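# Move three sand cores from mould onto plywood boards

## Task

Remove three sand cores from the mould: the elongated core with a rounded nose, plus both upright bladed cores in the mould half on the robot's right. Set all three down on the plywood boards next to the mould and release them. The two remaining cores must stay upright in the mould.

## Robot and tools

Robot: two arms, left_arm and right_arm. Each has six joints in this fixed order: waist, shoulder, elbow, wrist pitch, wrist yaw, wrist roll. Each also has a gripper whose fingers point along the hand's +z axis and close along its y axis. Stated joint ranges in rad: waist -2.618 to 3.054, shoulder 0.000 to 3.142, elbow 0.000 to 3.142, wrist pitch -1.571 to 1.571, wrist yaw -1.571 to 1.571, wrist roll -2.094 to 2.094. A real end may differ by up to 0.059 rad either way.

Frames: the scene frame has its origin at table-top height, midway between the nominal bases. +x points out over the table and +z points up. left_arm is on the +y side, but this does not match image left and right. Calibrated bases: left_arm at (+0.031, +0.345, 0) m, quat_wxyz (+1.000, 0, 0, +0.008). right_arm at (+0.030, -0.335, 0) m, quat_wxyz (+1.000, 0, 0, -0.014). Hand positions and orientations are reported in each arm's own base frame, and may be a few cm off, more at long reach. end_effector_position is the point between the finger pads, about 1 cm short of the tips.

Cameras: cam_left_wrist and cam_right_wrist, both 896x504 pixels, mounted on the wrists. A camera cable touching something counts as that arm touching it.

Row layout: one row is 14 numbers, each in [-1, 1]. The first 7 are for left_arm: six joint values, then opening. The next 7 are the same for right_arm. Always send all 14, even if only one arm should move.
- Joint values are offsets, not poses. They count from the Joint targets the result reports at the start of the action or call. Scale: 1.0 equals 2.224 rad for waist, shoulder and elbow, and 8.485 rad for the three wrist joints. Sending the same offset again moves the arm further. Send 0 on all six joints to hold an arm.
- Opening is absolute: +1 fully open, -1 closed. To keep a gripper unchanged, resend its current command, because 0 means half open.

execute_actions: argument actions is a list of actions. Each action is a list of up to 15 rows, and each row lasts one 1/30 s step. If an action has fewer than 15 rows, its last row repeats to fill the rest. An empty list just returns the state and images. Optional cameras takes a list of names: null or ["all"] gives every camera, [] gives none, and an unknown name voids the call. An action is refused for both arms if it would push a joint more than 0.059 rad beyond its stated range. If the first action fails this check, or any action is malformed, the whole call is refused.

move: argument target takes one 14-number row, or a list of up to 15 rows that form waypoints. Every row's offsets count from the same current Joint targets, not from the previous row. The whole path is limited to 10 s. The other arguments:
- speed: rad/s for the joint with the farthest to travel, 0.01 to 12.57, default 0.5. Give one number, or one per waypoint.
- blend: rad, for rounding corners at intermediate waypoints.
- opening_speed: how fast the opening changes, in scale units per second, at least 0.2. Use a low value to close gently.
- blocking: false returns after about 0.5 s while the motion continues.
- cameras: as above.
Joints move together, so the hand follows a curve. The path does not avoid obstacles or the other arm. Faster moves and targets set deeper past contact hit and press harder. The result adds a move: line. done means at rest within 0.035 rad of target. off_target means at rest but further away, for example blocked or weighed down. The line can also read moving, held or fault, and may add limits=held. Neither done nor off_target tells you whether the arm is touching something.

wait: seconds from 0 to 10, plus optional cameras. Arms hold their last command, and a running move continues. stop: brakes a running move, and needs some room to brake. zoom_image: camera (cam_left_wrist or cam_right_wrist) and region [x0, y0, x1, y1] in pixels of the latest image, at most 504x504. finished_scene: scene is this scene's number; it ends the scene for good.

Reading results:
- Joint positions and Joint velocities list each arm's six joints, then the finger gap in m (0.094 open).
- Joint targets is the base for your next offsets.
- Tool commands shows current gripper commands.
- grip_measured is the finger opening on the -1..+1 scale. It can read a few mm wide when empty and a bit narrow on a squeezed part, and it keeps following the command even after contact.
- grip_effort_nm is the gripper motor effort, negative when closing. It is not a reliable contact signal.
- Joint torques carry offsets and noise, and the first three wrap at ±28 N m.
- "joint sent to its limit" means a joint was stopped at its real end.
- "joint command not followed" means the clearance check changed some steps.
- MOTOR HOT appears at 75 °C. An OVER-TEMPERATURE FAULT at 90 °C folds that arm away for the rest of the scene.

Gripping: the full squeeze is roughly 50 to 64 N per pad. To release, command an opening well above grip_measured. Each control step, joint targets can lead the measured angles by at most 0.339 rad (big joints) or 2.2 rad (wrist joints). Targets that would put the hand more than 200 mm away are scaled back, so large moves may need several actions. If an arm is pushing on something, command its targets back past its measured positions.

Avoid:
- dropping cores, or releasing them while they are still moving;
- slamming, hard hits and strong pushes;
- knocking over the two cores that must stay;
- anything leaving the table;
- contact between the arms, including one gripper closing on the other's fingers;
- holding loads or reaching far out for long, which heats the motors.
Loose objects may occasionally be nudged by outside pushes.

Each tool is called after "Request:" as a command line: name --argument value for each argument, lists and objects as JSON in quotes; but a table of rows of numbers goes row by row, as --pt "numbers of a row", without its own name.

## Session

Request:
execute_actions --actions '[]'

Scene clock: 0.00 s.
left_arm: end_effector_position=(+0.3493, -0.0518, +0.2095) grip_measured=+1.000 grip_effort_nm=n/a end_effector_quat_wxyz=(+0.534, -0.007, +0.815, -0.226) | right_arm: end_effector_position=(+0.3046, +0.0783, +0.1820) grip_measured=+1.000 grip_effort_nm=n/a end_effector_quat_wxyz=(+0.477, +0.034, +0.863, +0.162)
Joint positions: left_arm=[0.059 1.017 0.578 0.071 0.424 -0.25 0.094] | right_arm=[0.21 0.854 0.562 -0.224 -0.068 0.329 0.094]
Joint velocities: within noise
Joint torques (N m): no reading
Heat: left arm: 31 °C; right arm: 33 °C.
Joint targets: left_arm=[0.059 1.010 0.587 0.072 0.427 -0.248] | right_arm=[0.210 0.847 0.574 -0.220 -0.067 0.327]
Tool commands: left_gripper/opening=+1.0 right_gripper/opening=+1.0

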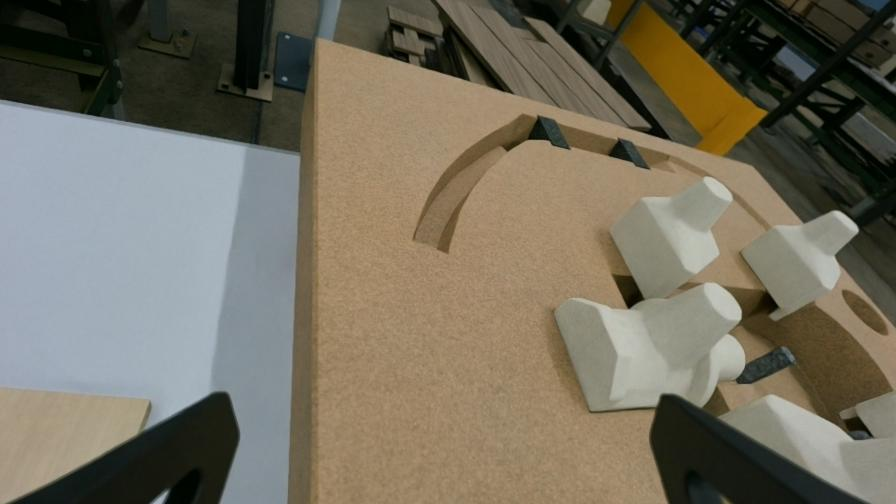

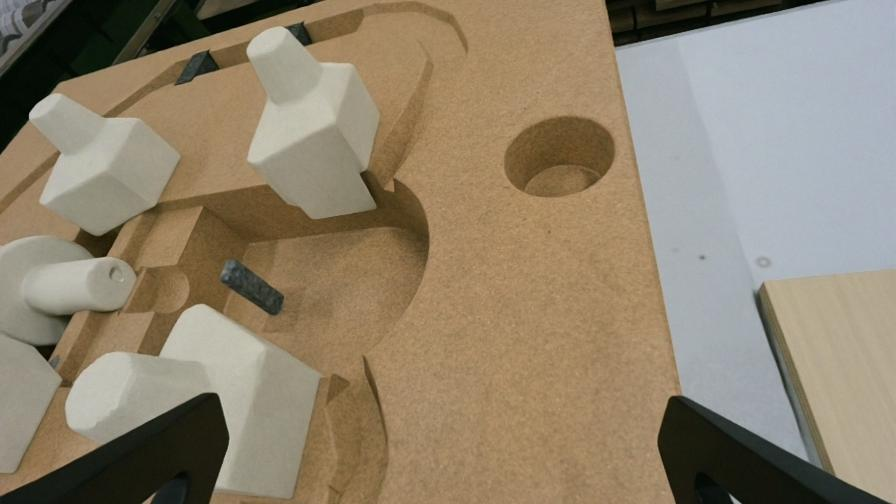

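Request:
move --pt "0 0 0.22 0 0 0 1 0 0 0.22 0 0 0 1" --pt "-0.2653 0.4681 0.7478 -0.1476 -0.0503 0.0292 0.15 0.1115 0.4541 0.6996 -0.1368 0.0079 -0.0385 0.3" --speed 1.0 --blend 0.2

Request:
zoom_image --camera "cam_right_wrist" --region '[200, 200, 648, 504]'

Scene clock: 8.53 s.
left_arm: end_effector_position=(+0.4348, -0.2579, +0.2502) grip_measured=+0.152 grip_effort_nm=-0.066 end_effector_quat_wxyz=(+0.275, +0.251, +0.925, -0.081) | right_arm: end_effector_position=(+0.3806, +0.1887, +0.2650) grip_measured=+0.303 grip_effort_nm=-0.129 end_effector_quat_wxyz=(+0.214, -0.218, +0.951, +0.054)
Joint positions: left_arm=[-0.534 2.041 2.225 -1.175 0.009 -0.007 0.054] | right_arm=[0.455 1.857 2.1 -1.368 -0.007 0.006 0.061]
Joint velocities: within noise
Joint torques (N m): left_arm=[0.32 -8.88 7.04 1.44 -0.06 0] | right_arm=[0.27 -7.64 7.49 0.69 0.06 -0.11]
Heat: left arm: 33 °C; right arm: 35 °C.
Joint targets: left_arm=[-0.531 2.051 2.251 -1.180 0.000 -0.001] | right_arm=[0.458 1.857 2.130 -1.381 0.000 0.000]
move: done

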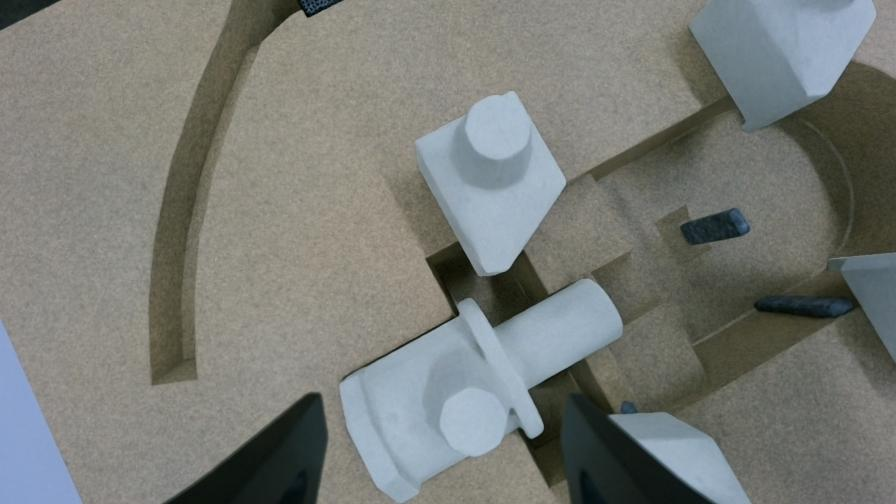

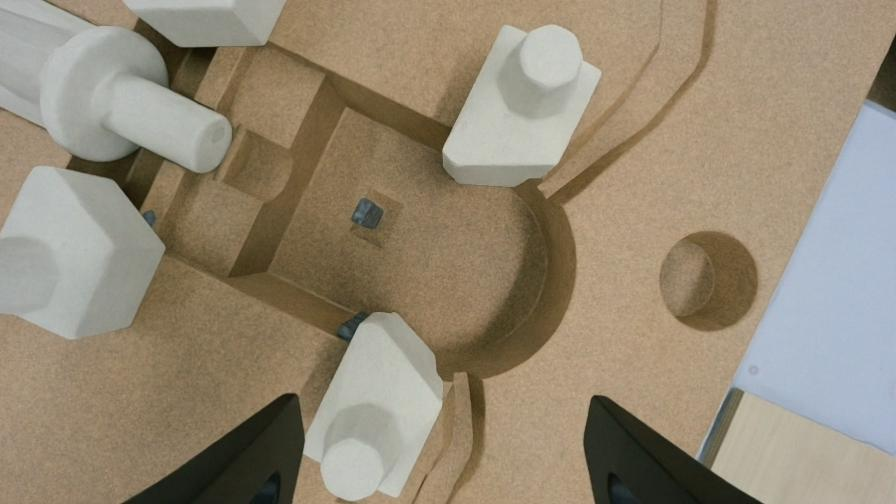

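Scaled by 1.125.

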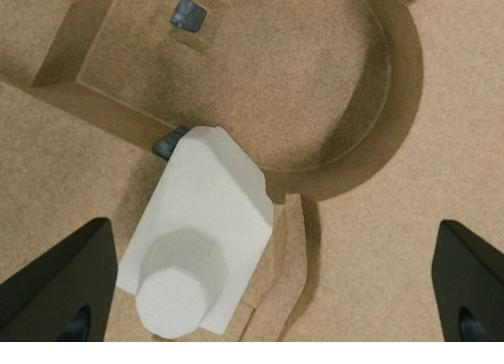

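Request:
move --pt "-0.0112 -0.0769 -0.1915 0.0324 0 0 0.15 0.0486 -0.1529 -0.3058 0.0461 0 0 0.3" --pt "-0.0112 -0.0845 -0.2600 0.0493 0 0 0.15 0.0486 -0.1574 -0.3900 0.0637 0 0 0.3" --speed '[0.8,0.4]' --blend 0.05

Scene clock: 26.40 s.
left_arm: end_effector_position=(+0.4199, -0.2569, +0.1614) grip_measured=+0.152 grip_effort_nm=-0.066 end_effector_quat_wxyz=(+0.267, +0.258, +0.925, -0.080) | right_arm: end_effector_position=(+0.3119, +0.1978, +0.1511) grip_measured=+0.303 grip_effort_nm=-0.129 end_effector_quat_wxyz=(+0.210, -0.267, +0.938, +0.064)
Joint positions: left_arm=[-0.548 1.907 1.68 -0.779 0.008 -0.007 0.054] | right_arm=[0.56 1.537 1.27 -0.862 -0.005 0.006 0.061]
Joint velocities: within noise
Joint torques (N m): left_arm=[-0.53 -12.34 4.82 1.64 -0.08 -0.01] | right_arm=[0.53 -8.13 5.24 0.96 0.04 -0.1]
Heat: left arm: 34 °C; right arm: 35 °C.
Joint targets: left_arm=[-0.556 1.863 1.673 -0.762 0.000 -0.001] | right_arm=[0.566 1.507 1.263 -0.840 0.000 0.000]
move: off_target (left_arm); left_arm: the shoulder is farthest, 0.044 rad from its target

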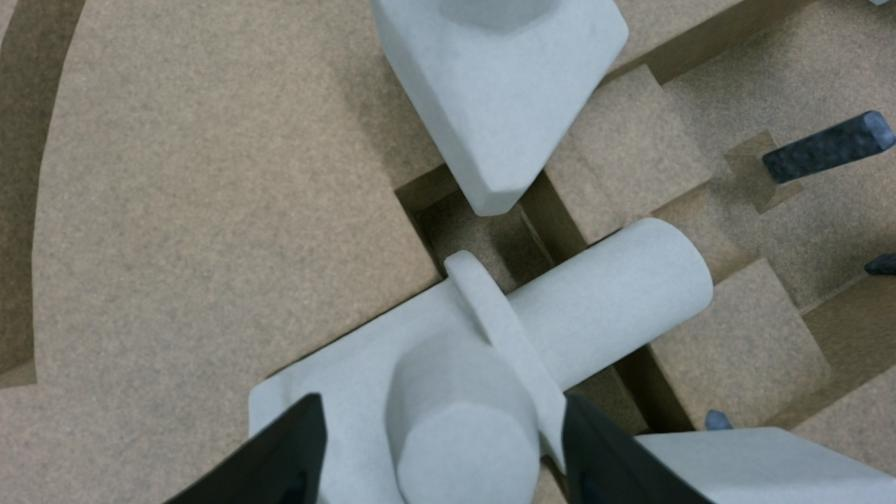

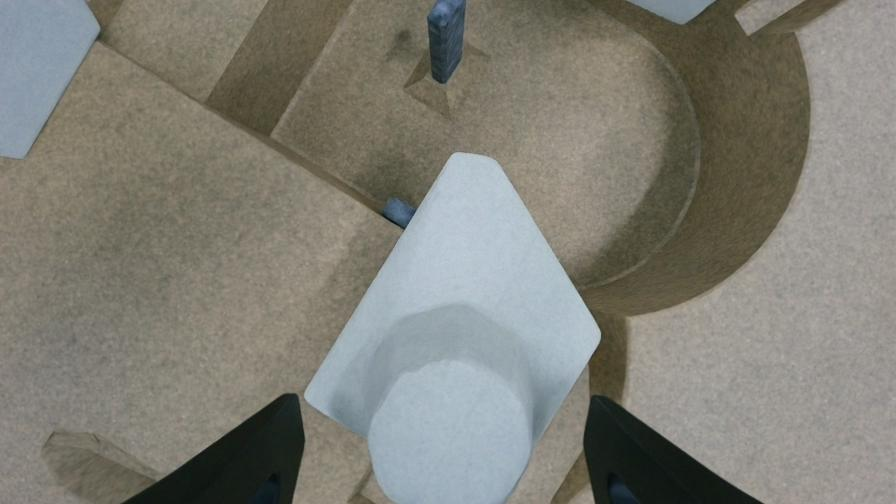

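Request:
move --pt "-0.0045 0 0 0 0 0 0.15 0 0.0054 0.0045 0 0 0 0.3" --pt "-0.0045 0 0 0 0 0 -0.5 0 0.0054 0.0045 0 0 0 -0.4" --pt "-0.0045 0.0061 0.0868 -0.0141 0 0 -0.5 0 0.0099 0.1055 -0.0182 0 0 -0.4" --pt "-0.0045 0.0351 0.2199 -0.0379 0 0 -0.5 0 0.0321 0.2199 -0.0413 0 0 -0.4" --speed 0.35 --opening_speed 0.5 --blend 0.04

Scene clock: 39.40 s.
left_arm: end_effector_position=(+0.4113, -0.2565, +0.2543) grip_measured=-0.331 grip_effort_nm=-0.999 end_effector_quat_wxyz=(+0.273, +0.263, +0.922, -0.081) | right_arm: end_effector_position=(+0.3129, +0.1982, +0.2481) grip_measured=-0.314 grip_effort_nm=-1.004 end_effector_quat_wxyz=(+0.218, -0.267, +0.936, +0.066)
Joint positions: left_arm=[-0.558 1.948 2.109 -1.155 0.004 -0.003 0.031] | right_arm=[0.56 1.585 1.702 -1.227 -0.004 0.006 0.032]
Joint velocities: within noise
Joint torques (N m): left_arm=[-0.57 -9.51 9.52 2.26 0 -0.04] | right_arm=[0.5 -6.27 9.46 1.16 0.03 -0.11]
Heat: left arm: 36 °C; right arm: 35 °C.
Joint targets: left_arm=[-0.566 1.941 2.161 -1.083 0.000 -0.001] | right_arm=[0.566 1.579 1.752 -1.191 0.000 0.000]
move: off_target (left_arm, right_arm); blend cut to 0 rad at target 2; target 2's new numbers were sent with left_arm's shoulder 0.044 rad from that target; left_arm: the wrist pitch is farthest, 0.071 rad from its target; right_arm: the elbow is farthest, 0.050 rad from its target

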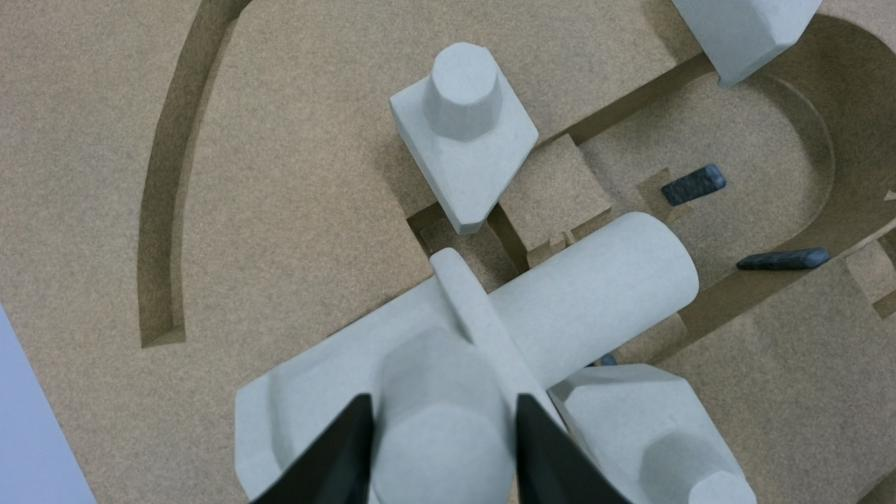

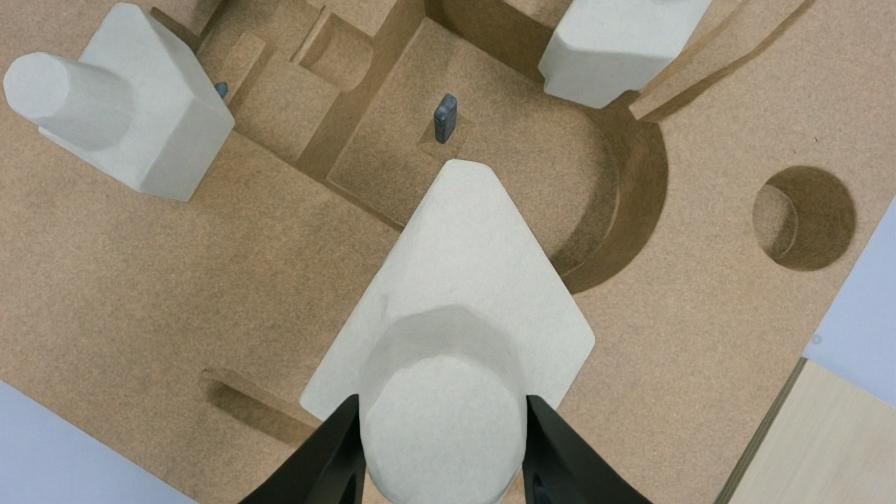

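Request:
move --pt "0.3894 0 0 0 0 0 -0.5 -0.3669 0 0 0 0 0 -0.4" --pt "0.4613 -0.3480 -0.5198 0.0463 0 0 -0.5 -0.4649 -0.2257 -0.3782 0.0384 0 0 -0.4" --speed 0.7 --blend 0.1

Scene clock: 62.93 s.
left_arm: end_effector_position=(+0.2811, +0.1387, +0.1589) grip_measured=-0.332 grip_effort_nm=-0.999 end_effector_quat_wxyz=(+0.270, -0.218, +0.936, +0.063) | right_arm: end_effector_position=(+0.2320, -0.1144, +0.1379) grip_measured=-0.314 grip_effort_nm=-1.004 end_effector_quat_wxyz=(+0.209, +0.226, +0.950, -0.049)
Joint positions: left_arm=[0.454 1.218 0.989 -0.779 -0.003 -0.003 0.031] | right_arm=[-0.461 1.109 0.903 -0.931 0.001 0.006 0.032]
Joint velocities: within noise
Joint torques (N m): left_arm=[0.51 -7.19 6.78 2.45 0.06 -0.06] | right_arm=[-0.61 -5.01 6.32 1.4 -0.04 -0.1]
Heat: left arm: 40 °C; right arm: 38 °C.
Joint targets: left_arm=[0.460 1.167 1.005 -0.691 0.000 -0.001] | right_arm=[-0.468 1.077 0.911 -0.865 0.000 0.000]
move: off_target (left_arm, right_arm); left_arm: the wrist pitch is farthest, 0.089 rad from its target; right_arm: the wrist pitch is farthest, 0.066 rad from its target

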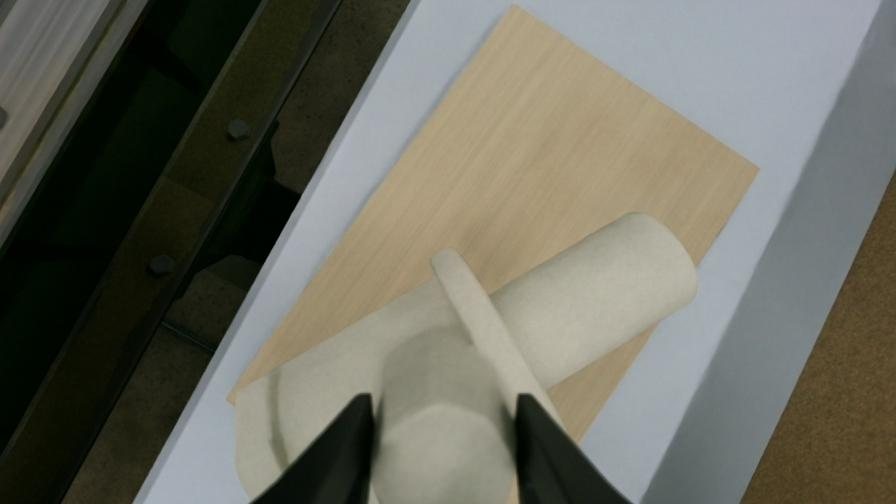

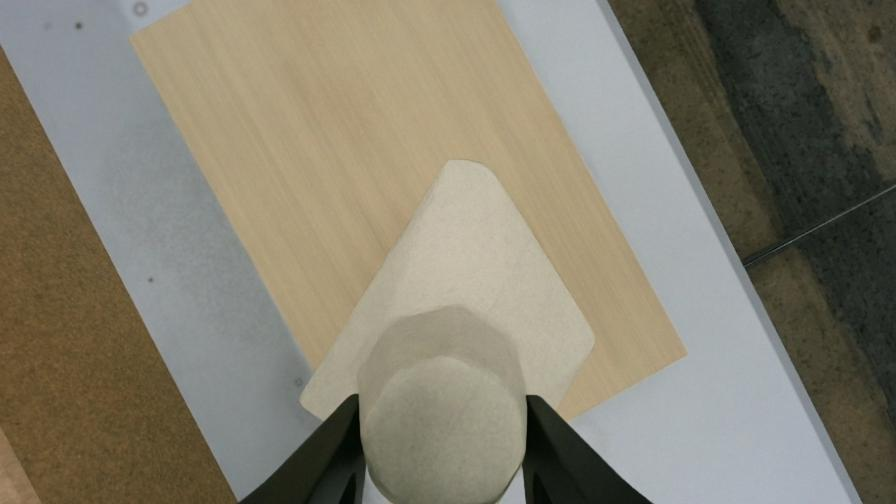

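Request:
move --pt "0 0.0036 -0.0495 0.0139 0 0 -0.5 0 0.0018 -0.0405 0.0112 0 0 -0.4" --pt "0 0.0049 -0.067 0.0189 0 0 -0.5 0 0.0027 -0.0589 0.0161 0 0 -0.4" --speed '[0.3,0.1]'

Scene clock: 74.97 s.
left_arm: end_effector_position=(+0.2819, +0.1391, +0.1255) grip_measured=-0.332 grip_effort_nm=-0.999 end_effector_quat_wxyz=(+0.278, -0.217, +0.934, +0.065) | right_arm: end_effector_position=(+0.2350, -0.1159, +0.1104) grip_measured=-0.314 grip_effort_nm=-1.009 end_effector_quat_wxyz=(+0.219, +0.226, +0.948, -0.051)
Joint positions: left_arm=[0.454 1.217 0.847 -0.622 -0.003 -0.003 0.031] | right_arm=[-0.461 1.106 0.783 -0.793 0.001 0.006 0.032]
Joint velocities: within noise
Joint torques (N m): left_arm=[0.46 -6.22 6.16 2.49 0.07 -0.03] | right_arm=[-0.57 -4.21 5.57 1.42 -0.01 -0.1]
Heat: left arm: 39 °C; right arm: 37 °C.
Joint targets: left_arm=[0.460 1.178 0.856 -0.530 0.000 -0.001] | right_arm=[-0.468 1.083 0.780 -0.728 0.000 0.000]
move: off_target (left_arm, right_arm); left_arm: the wrist pitch is farthest, 0.092 rad from its target; right_arm: the wrist pitch is farthest, 0.064 rad from its target

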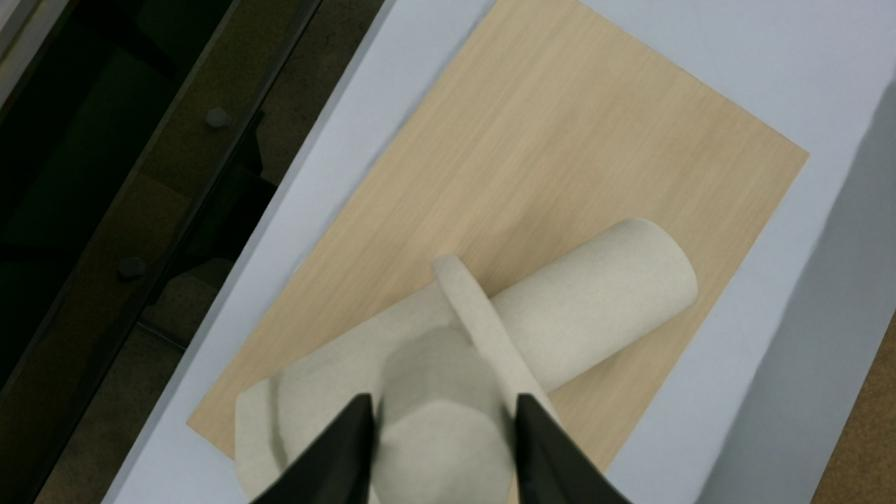

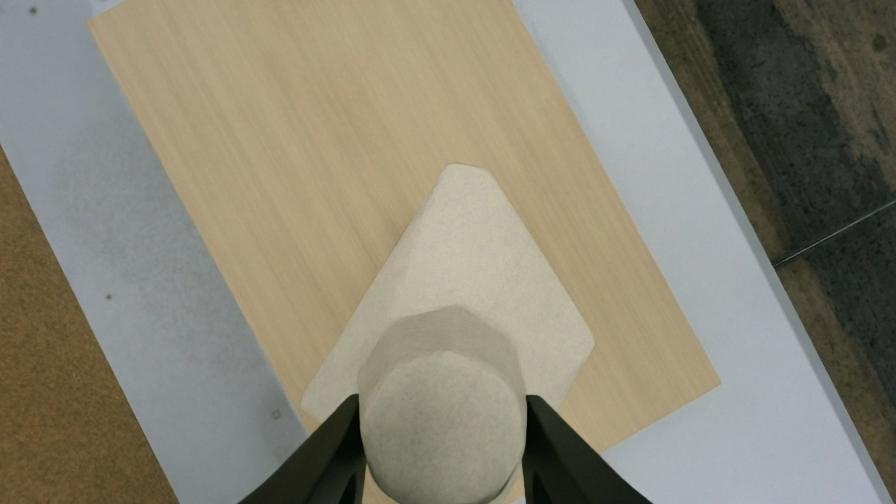

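Request:
move --pt "0 0 0 0 0 0 0.15 0 0 0 0 0 0 0.8" --speed 0.2 --opening_speed 0.4

Scene clock: 83.43 s.
left_arm: end_effector_position=(+0.2950, +0.1455, +0.1412) grip_measured=+0.148 grip_effort_nm=0.120 end_effector_quat_wxyz=(+0.320, -0.214, +0.920, +0.075) | right_arm: end_effector_position=(+0.2438, -0.1188, +0.1157) grip_measured=+0.797 grip_effort_nm=0.178 end_effector_quat_wxyz=(+0.241, +0.222, +0.943, -0.053)
Joint positions: left_arm=[0.454 1.2 0.847 -0.549 -0.003 -0.003 0.054] | right_arm=[-0.461 1.103 0.782 -0.751 -0.006 0.003 0.084]
Joint velocities: within noise
Joint torques (N m): left_arm=[0.53 -4.97 6.28 1.83 0.05 -0.05] | right_arm=[-0.58 -4.03 5.61 1.12 0.05 -0.08]
Heat: left arm: 39 °C; right arm: 37 °C.
Joint targets: left_arm=[0.460 1.178 0.856 -0.530 0.000 -0.001] | right_arm=[-0.468 1.083 0.779 -0.728 0.000 0.000]
move: done

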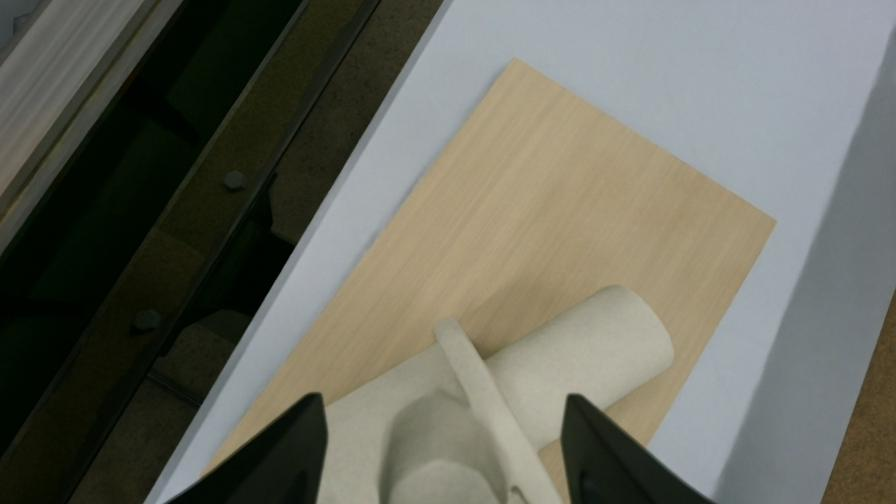

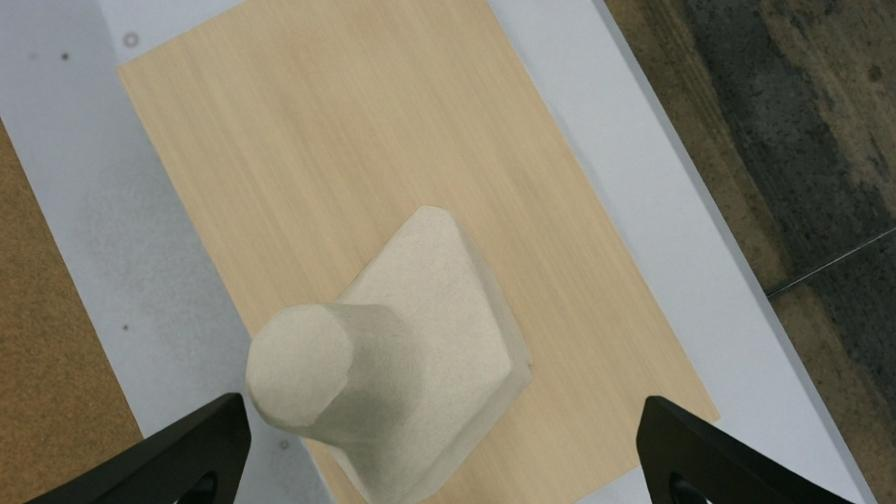

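Request:
move --pt "0 0 0.15 -0.02 0 0 0.15 0.0135 0 0.15 -0.0200 0 0 0.8" --pt "-0.4699 0.1951 0.6664 -0.0766 0 0 0.15 0.3773 0.4283 0.5562 -0.0108 0 0 0.4" --speed '[0.5,0.9]'

Request:
zoom_image --camera "cam_left_wrist" --region '[600, 80, 896, 400]'

Scene clock: 100.53 s.
left_arm: end_effector_position=(+0.3309, -0.2166, +0.4801) grip_measured=+0.148 grip_effort_nm=0.120 end_effector_quat_wxyz=(+0.507, +0.242, +0.813, -0.153) | right_arm: end_effector_position=(+0.5040, +0.2012, +0.2108) grip_measured=+0.403 grip_effort_nm=-0.129 end_effector_quat_wxyz=(+0.330, -0.175, +0.925, +0.065)
Joint positions: left_arm=[-0.581 1.6 2.32 -1.174 0.001 -0.003 0.054] | right_arm=[0.377 2.033 1.984 -0.836 -0.004 0.003 0.066]
Joint velocities: within noise
Joint torques (N m): left_arm=[-0.27 -3.89 5.22 2.04 0.02 -0.04] | right_arm=[-0.49 -9.62 8.53 1.24 0.03 -0.08]
Heat: left arm: 38 °C; right arm: 37 °C.
Joint targets: left_arm=[-0.585 1.612 2.339 -1.180 0.000 -0.001] | right_arm=[0.371 2.035 2.017 -0.820 0.000 0.000]
move: done

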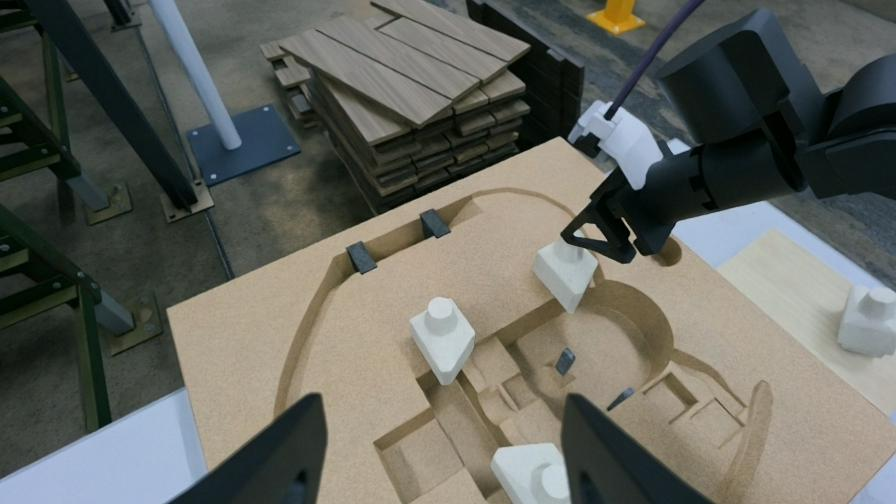

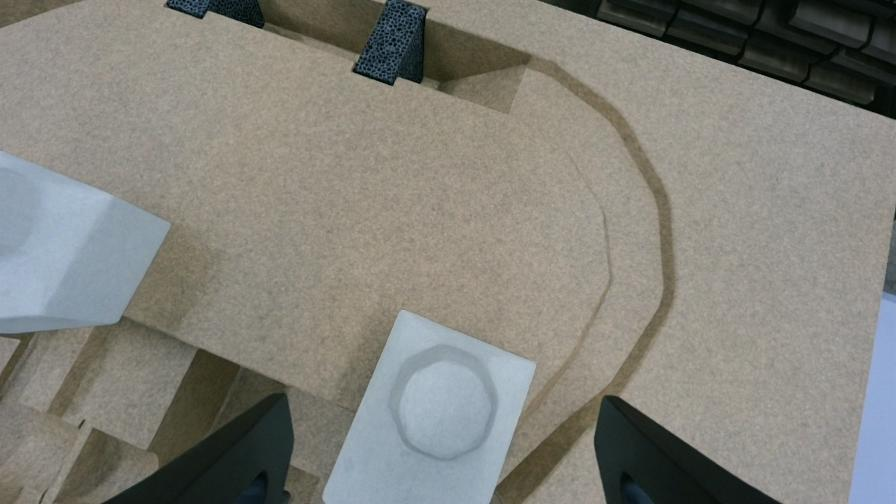

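Scaled by 1.575.

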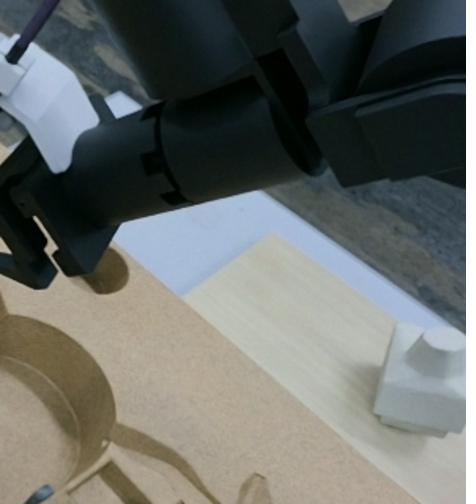

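Request:
move --pt "0 0 0 0 0 0 0.15 0 -0.0121 -0.1389 0.0359 0 0 0.4" --pt "0 0 0 0 0 0 0.15 0 -0.0121 -0.1389 0.0359 0 0 -0.38" --pt "0 0 0 0 0 0 0.15 0 -0.0025 0.0005 0.0064 0 0 -0.38" --pt "0 0 0 0 0 0 0.15 0 0.0179 0.0882 -0.0107 0 0 -0.38" --speed 0.4 --opening_speed 0.5 --blend '[0,0,0.04,0]'

Scene clock: 115.17 s.
left_arm: end_effector_position=(+0.3309, -0.2166, +0.4800) grip_measured=+0.148 grip_effort_nm=0.125 end_effector_quat_wxyz=(+0.507, +0.242, +0.813, -0.153) | right_arm: end_effector_position=(+0.5106, +0.2029, +0.2427) grip_measured=-0.263 grip_effort_nm=-1.009 end_effector_quat_wxyz=(+0.343, -0.177, +0.920, +0.064)
Joint positions: left_arm=[-0.581 1.6 2.32 -1.175 0.001 -0.003 0.054] | right_arm=[0.377 2.077 2.165 -0.945 0.001 -0.003 0.035]
Joint velocities: within noise
Joint torques (N m): left_arm=[-0.24 -3.89 5.22 2.04 0.01 -0.02] | right_arm=[-0.49 -10.15 9.63 1.46 -0.02 0]
Heat: left arm: 37 °C; right arm: 41 °C.
Joint targets: left_arm=[-0.585 1.612 2.339 -1.180 0.000 -0.001] | right_arm=[0.371 2.075 2.213 -0.911 0.000 0.000]
move: off_target (right_arm); right_arm: the elbow is farthest, 0.049 rad from its target

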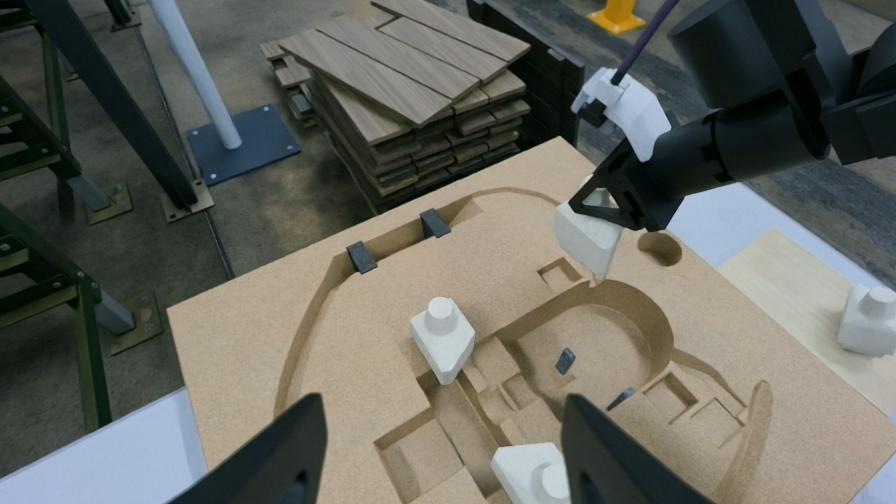

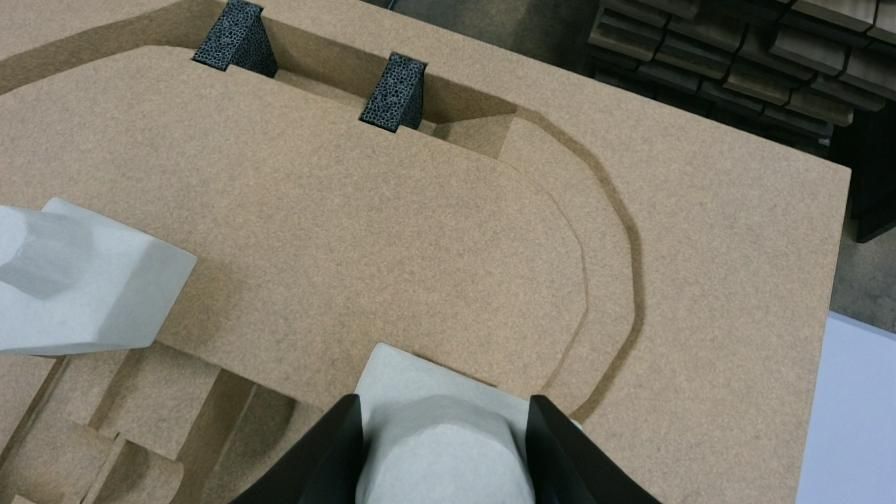

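Request:
move --pt "0 0 0 0 0 0 0.15 -0.2567 0 0 0 0 0 -0.38" --pt "0 0 0 0 0 0 0.15 -0.3152 -0.3219 -0.5589 0.0641 0 0 -0.38" --speed 0.7 --blend 0.1

Request:
zoom_image --camera "cam_left_wrist" --region '[680, 140, 896, 380]'

Scene clock: 127.63 s.
left_arm: end_effector_position=(+0.3309, -0.2166, +0.4800) grip_measured=+0.148 grip_effort_nm=0.125 end_effector_quat_wxyz=(+0.507, +0.242, +0.813, -0.153) | right_arm: end_effector_position=(+0.3627, -0.1214, +0.1389) grip_measured=-0.263 grip_effort_nm=-1.004 end_effector_quat_wxyz=(+0.337, +0.151, +0.928, -0.058)
Joint positions: left_arm=[-0.581 1.6 2.32 -1.175 0.001 -0.003 0.054] | right_arm=[-0.324 1.402 0.964 -0.436 0.004 -0.003 0.035]
Joint velocities: within noise
Joint torques (N m): left_arm=[-0.16 -3.89 5.18 2.06 -0.01 -0.06] | right_arm=[-0.72 -8.34 6.42 1.78 -0.05 0]
Heat: left arm: 37 °C; right arm: 44 °C.
Joint targets: left_arm=[-0.585 1.612 2.339 -1.180 0.000 -0.001] | right_arm=[-0.330 1.359 0.970 -0.367 0.000 0.000]
move: off_target (right_arm); right_arm: the wrist pitch is farthest, 0.069 rad from its target

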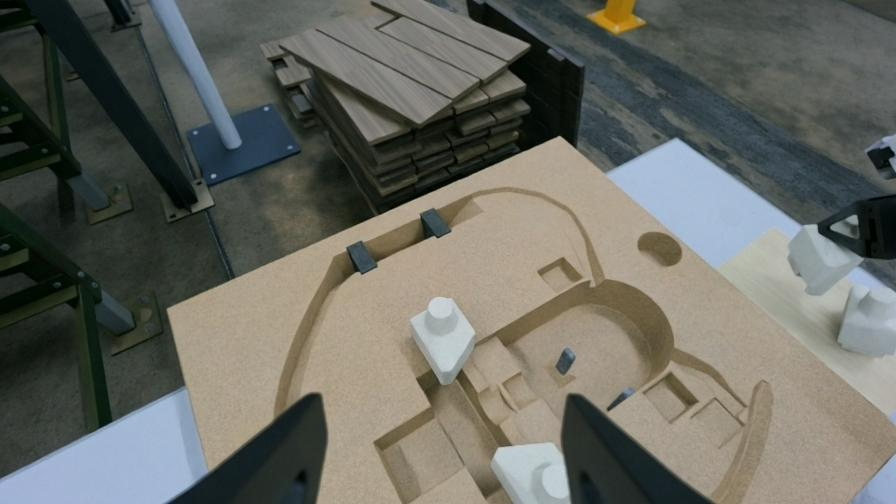

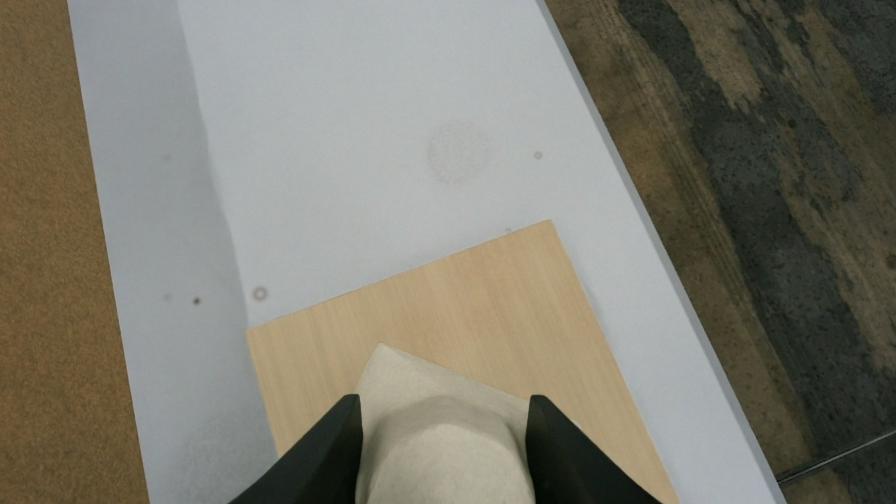

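Scaled by 2.100.

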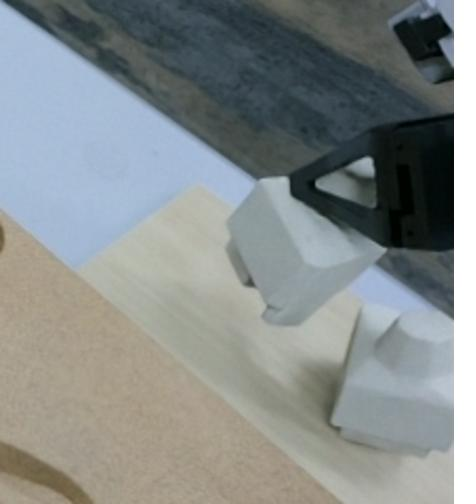

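Request:
move --pt "0 0 0 0 0 0 0.15 0 0.0103 -0.0306 0.0118 0 0 -0.38" --pt "0 0 0 0 0 0 0.15 0 0.0162 -0.0477 0.0183 0 0 -0.38" --speed '[0.3,0.1]'

Request:
zoom_image --camera "cam_left_wrist" --region '[680, 140, 896, 380]'

Scene clock: 133.83 s.
left_arm: end_effector_position=(+0.3309, -0.2166, +0.4800) grip_measured=+0.148 grip_effort_nm=0.125 end_effector_quat_wxyz=(+0.507, +0.242, +0.813, -0.153) | right_arm: end_effector_position=(+0.3649, -0.1222, +0.1214) grip_measured=-0.263 grip_effort_nm=-0.999 end_effector_quat_wxyz=(+0.359, +0.149, +0.919, -0.061)
Joint positions: left_arm=[-0.581 1.6 2.32 -1.175 0.001 -0.003 0.054] | right_arm=[-0.324 1.402 0.861 -0.286 0.004 -0.003 0.035]
Joint velocities: within noise
Joint torques (N m): left_arm=[-0.25 -3.95 5.18 2.05 0.01 -0.05] | right_arm=[-0.54 -5.27 6.09 1.87 -0.05 0]
Heat: left arm: 37 °C; right arm: 41 °C.
Joint targets: left_arm=[-0.585 1.612 2.339 -1.180 0.000 -0.001] | right_arm=[-0.330 1.395 0.864 -0.211 0.000 0.000]
move: off_target (right_arm); right_arm: the wrist pitch is farthest, 0.074 rad from its target

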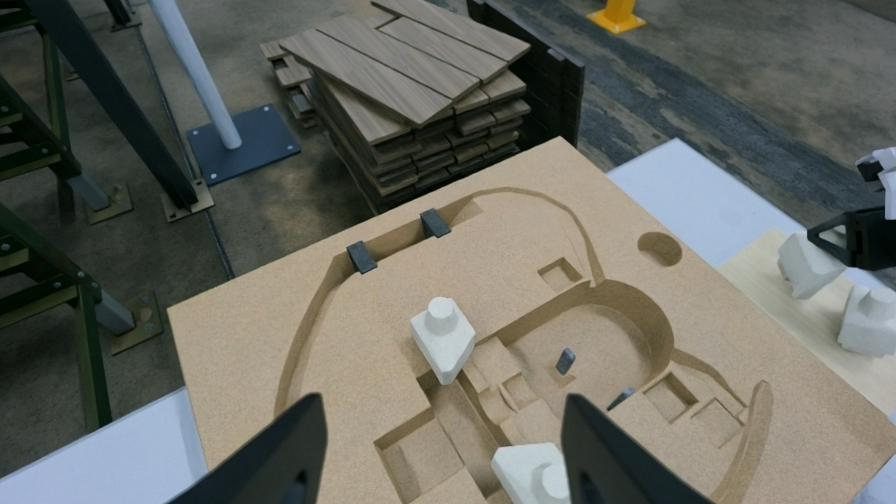

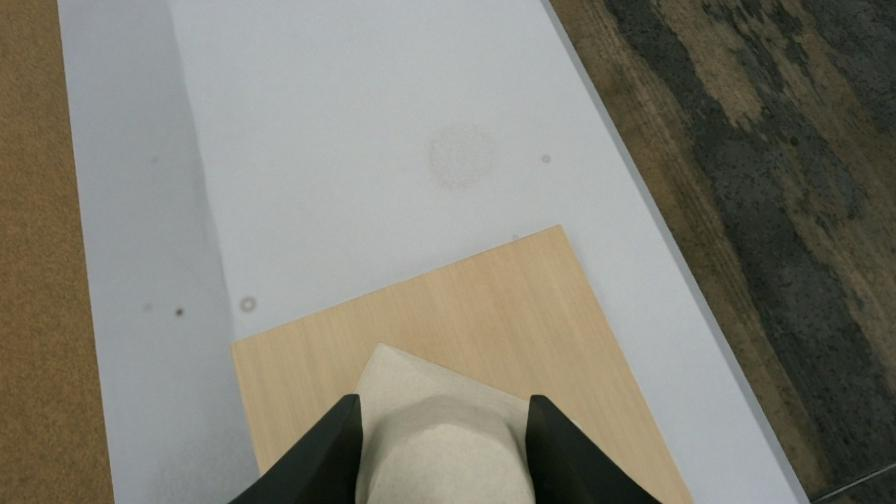

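Scaled by 2.100.

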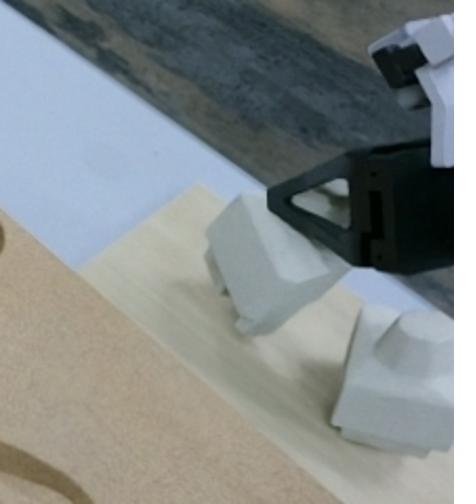

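Request:
move --target '[0,0,0,0,0,0,0.15,0,0.0022,-0.0202,0.0024,0,0,-0.38]' --speed 0.1

Request:
zoom_image --camera "cam_left_wrist" --region '[680, 140, 896, 380]'

Scene clock: 137.00 s.
left_arm: end_effector_position=(+0.3309, -0.2166, +0.4800) grip_measured=+0.148 grip_effort_nm=0.129 end_effector_quat_wxyz=(+0.507, +0.242, +0.813, -0.153) | right_arm: end_effector_position=(+0.3577, -0.1197, +0.1073) grip_measured=-0.263 grip_effort_nm=-1.009 end_effector_quat_wxyz=(+0.348, +0.150, +0.923, -0.059)
Joint positions: left_arm=[-0.581 1.6 2.32 -1.175 0.001 -0.003 0.054] | right_arm=[-0.324 1.402 0.817 -0.264 0.004 -0.003 0.035]
Joint velocities: within noise
Joint torques (N m): left_arm=[-0.31 -3.96 5.22 2.07 0.02 -0.03] | right_arm=[-0.54 -4.79 5.94 1.8 -0.05 0]
Heat: left arm: 37 °C; right arm: 40 °C.
Joint targets: left_arm=[-0.585 1.612 2.339 -1.180 0.000 -0.001] | right_arm=[-0.330 1.400 0.819 -0.191 0.000 0.000]
move: off_target (right_arm); right_arm: the wrist pitch is farthest, 0.073 rad from its target

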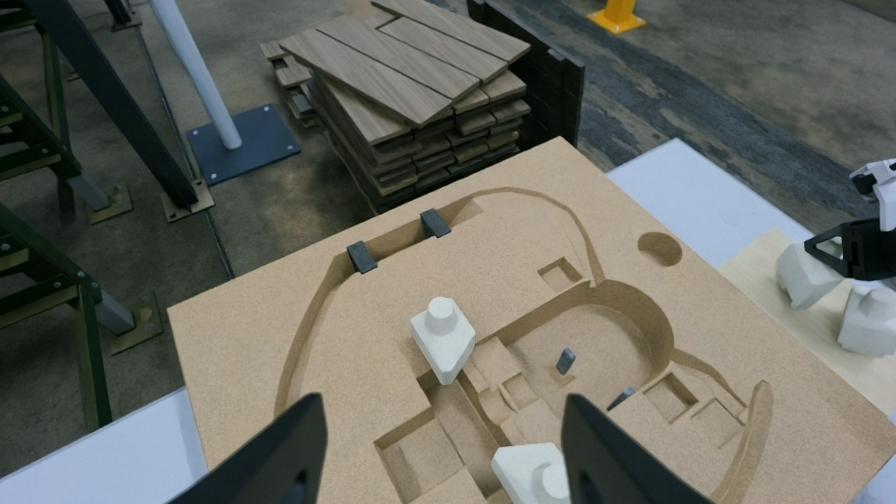

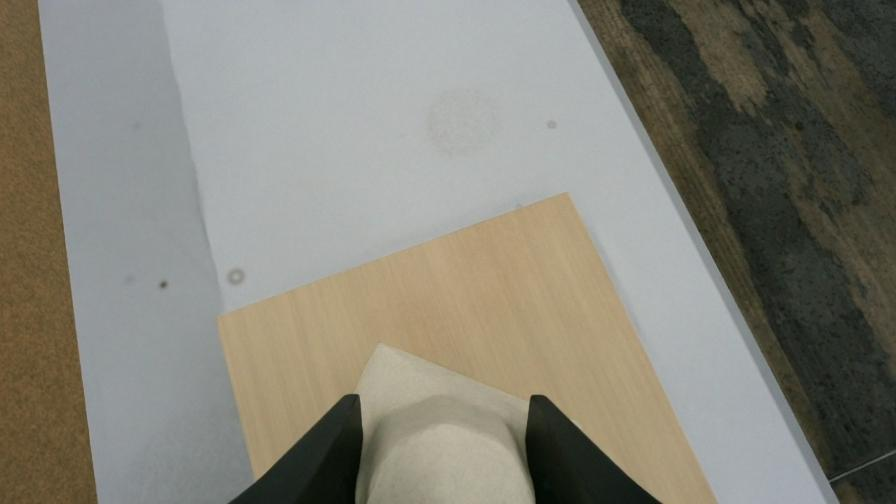

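Scaled by 2.100.

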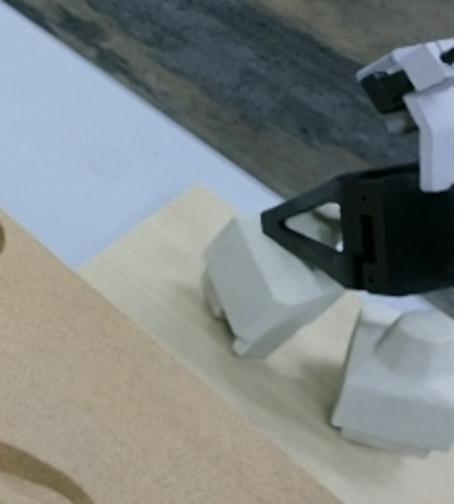

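Request:
move --target '[0,0,0,0,0,0,0.15,0,0.0045,-0.0140,0.0020,0,0,-0.38]' --speed 0.1

Scene clock: 139.47 s.
left_arm: end_effector_position=(+0.3309, -0.2166, +0.4800) grip_measured=+0.148 grip_effort_nm=0.115 end_effector_quat_wxyz=(+0.507, +0.242, +0.813, -0.153) | right_arm: end_effector_position=(+0.3601, -0.1205, +0.1047) grip_measured=-0.264 grip_effort_nm=-1.004 end_effector_quat_wxyz=(+0.357, +0.149, +0.920, -0.061)
Joint positions: left_arm=[-0.581 1.6 2.32 -1.175 0.001 -0.003 0.054] | right_arm=[-0.324 1.406 0.796 -0.219 0.004 -0.003 0.035]
Joint velocities: within noise
Joint torques (N m): left_arm=[-0.28 -3.89 5.22 2.07 -0.01 -0.05] | right_arm=[-0.54 -4.33 5.15 1.59 -0.06 0]
Heat: left arm: 37 °C; right arm: 40 °C.
Joint targets: left_arm=[-0.585 1.612 2.339 -1.180 0.000 -0.001] | right_arm=[-0.330 1.410 0.788 -0.174 0.000 0.000]
move: off_target (right_arm); right_arm: the wrist pitch is farthest, 0.045 rad from its target

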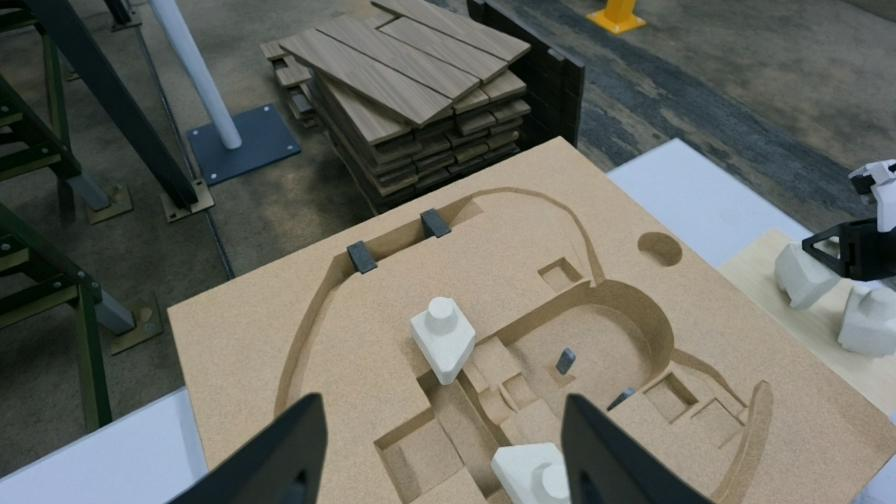

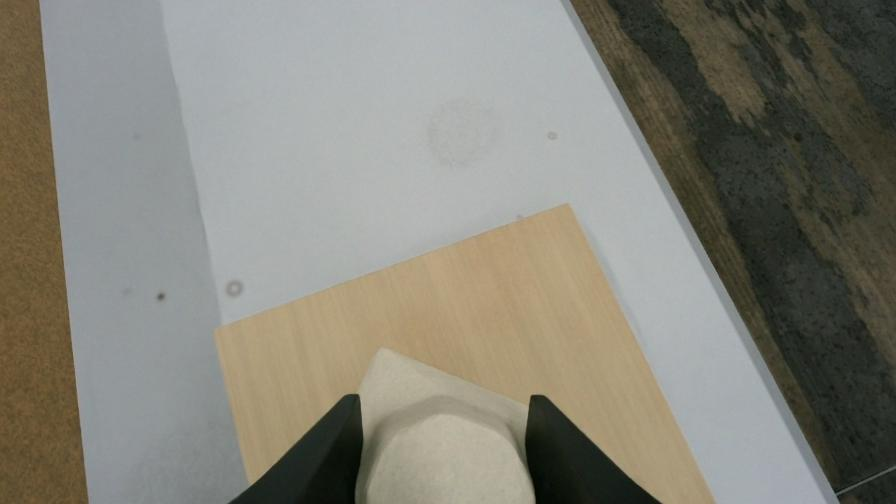

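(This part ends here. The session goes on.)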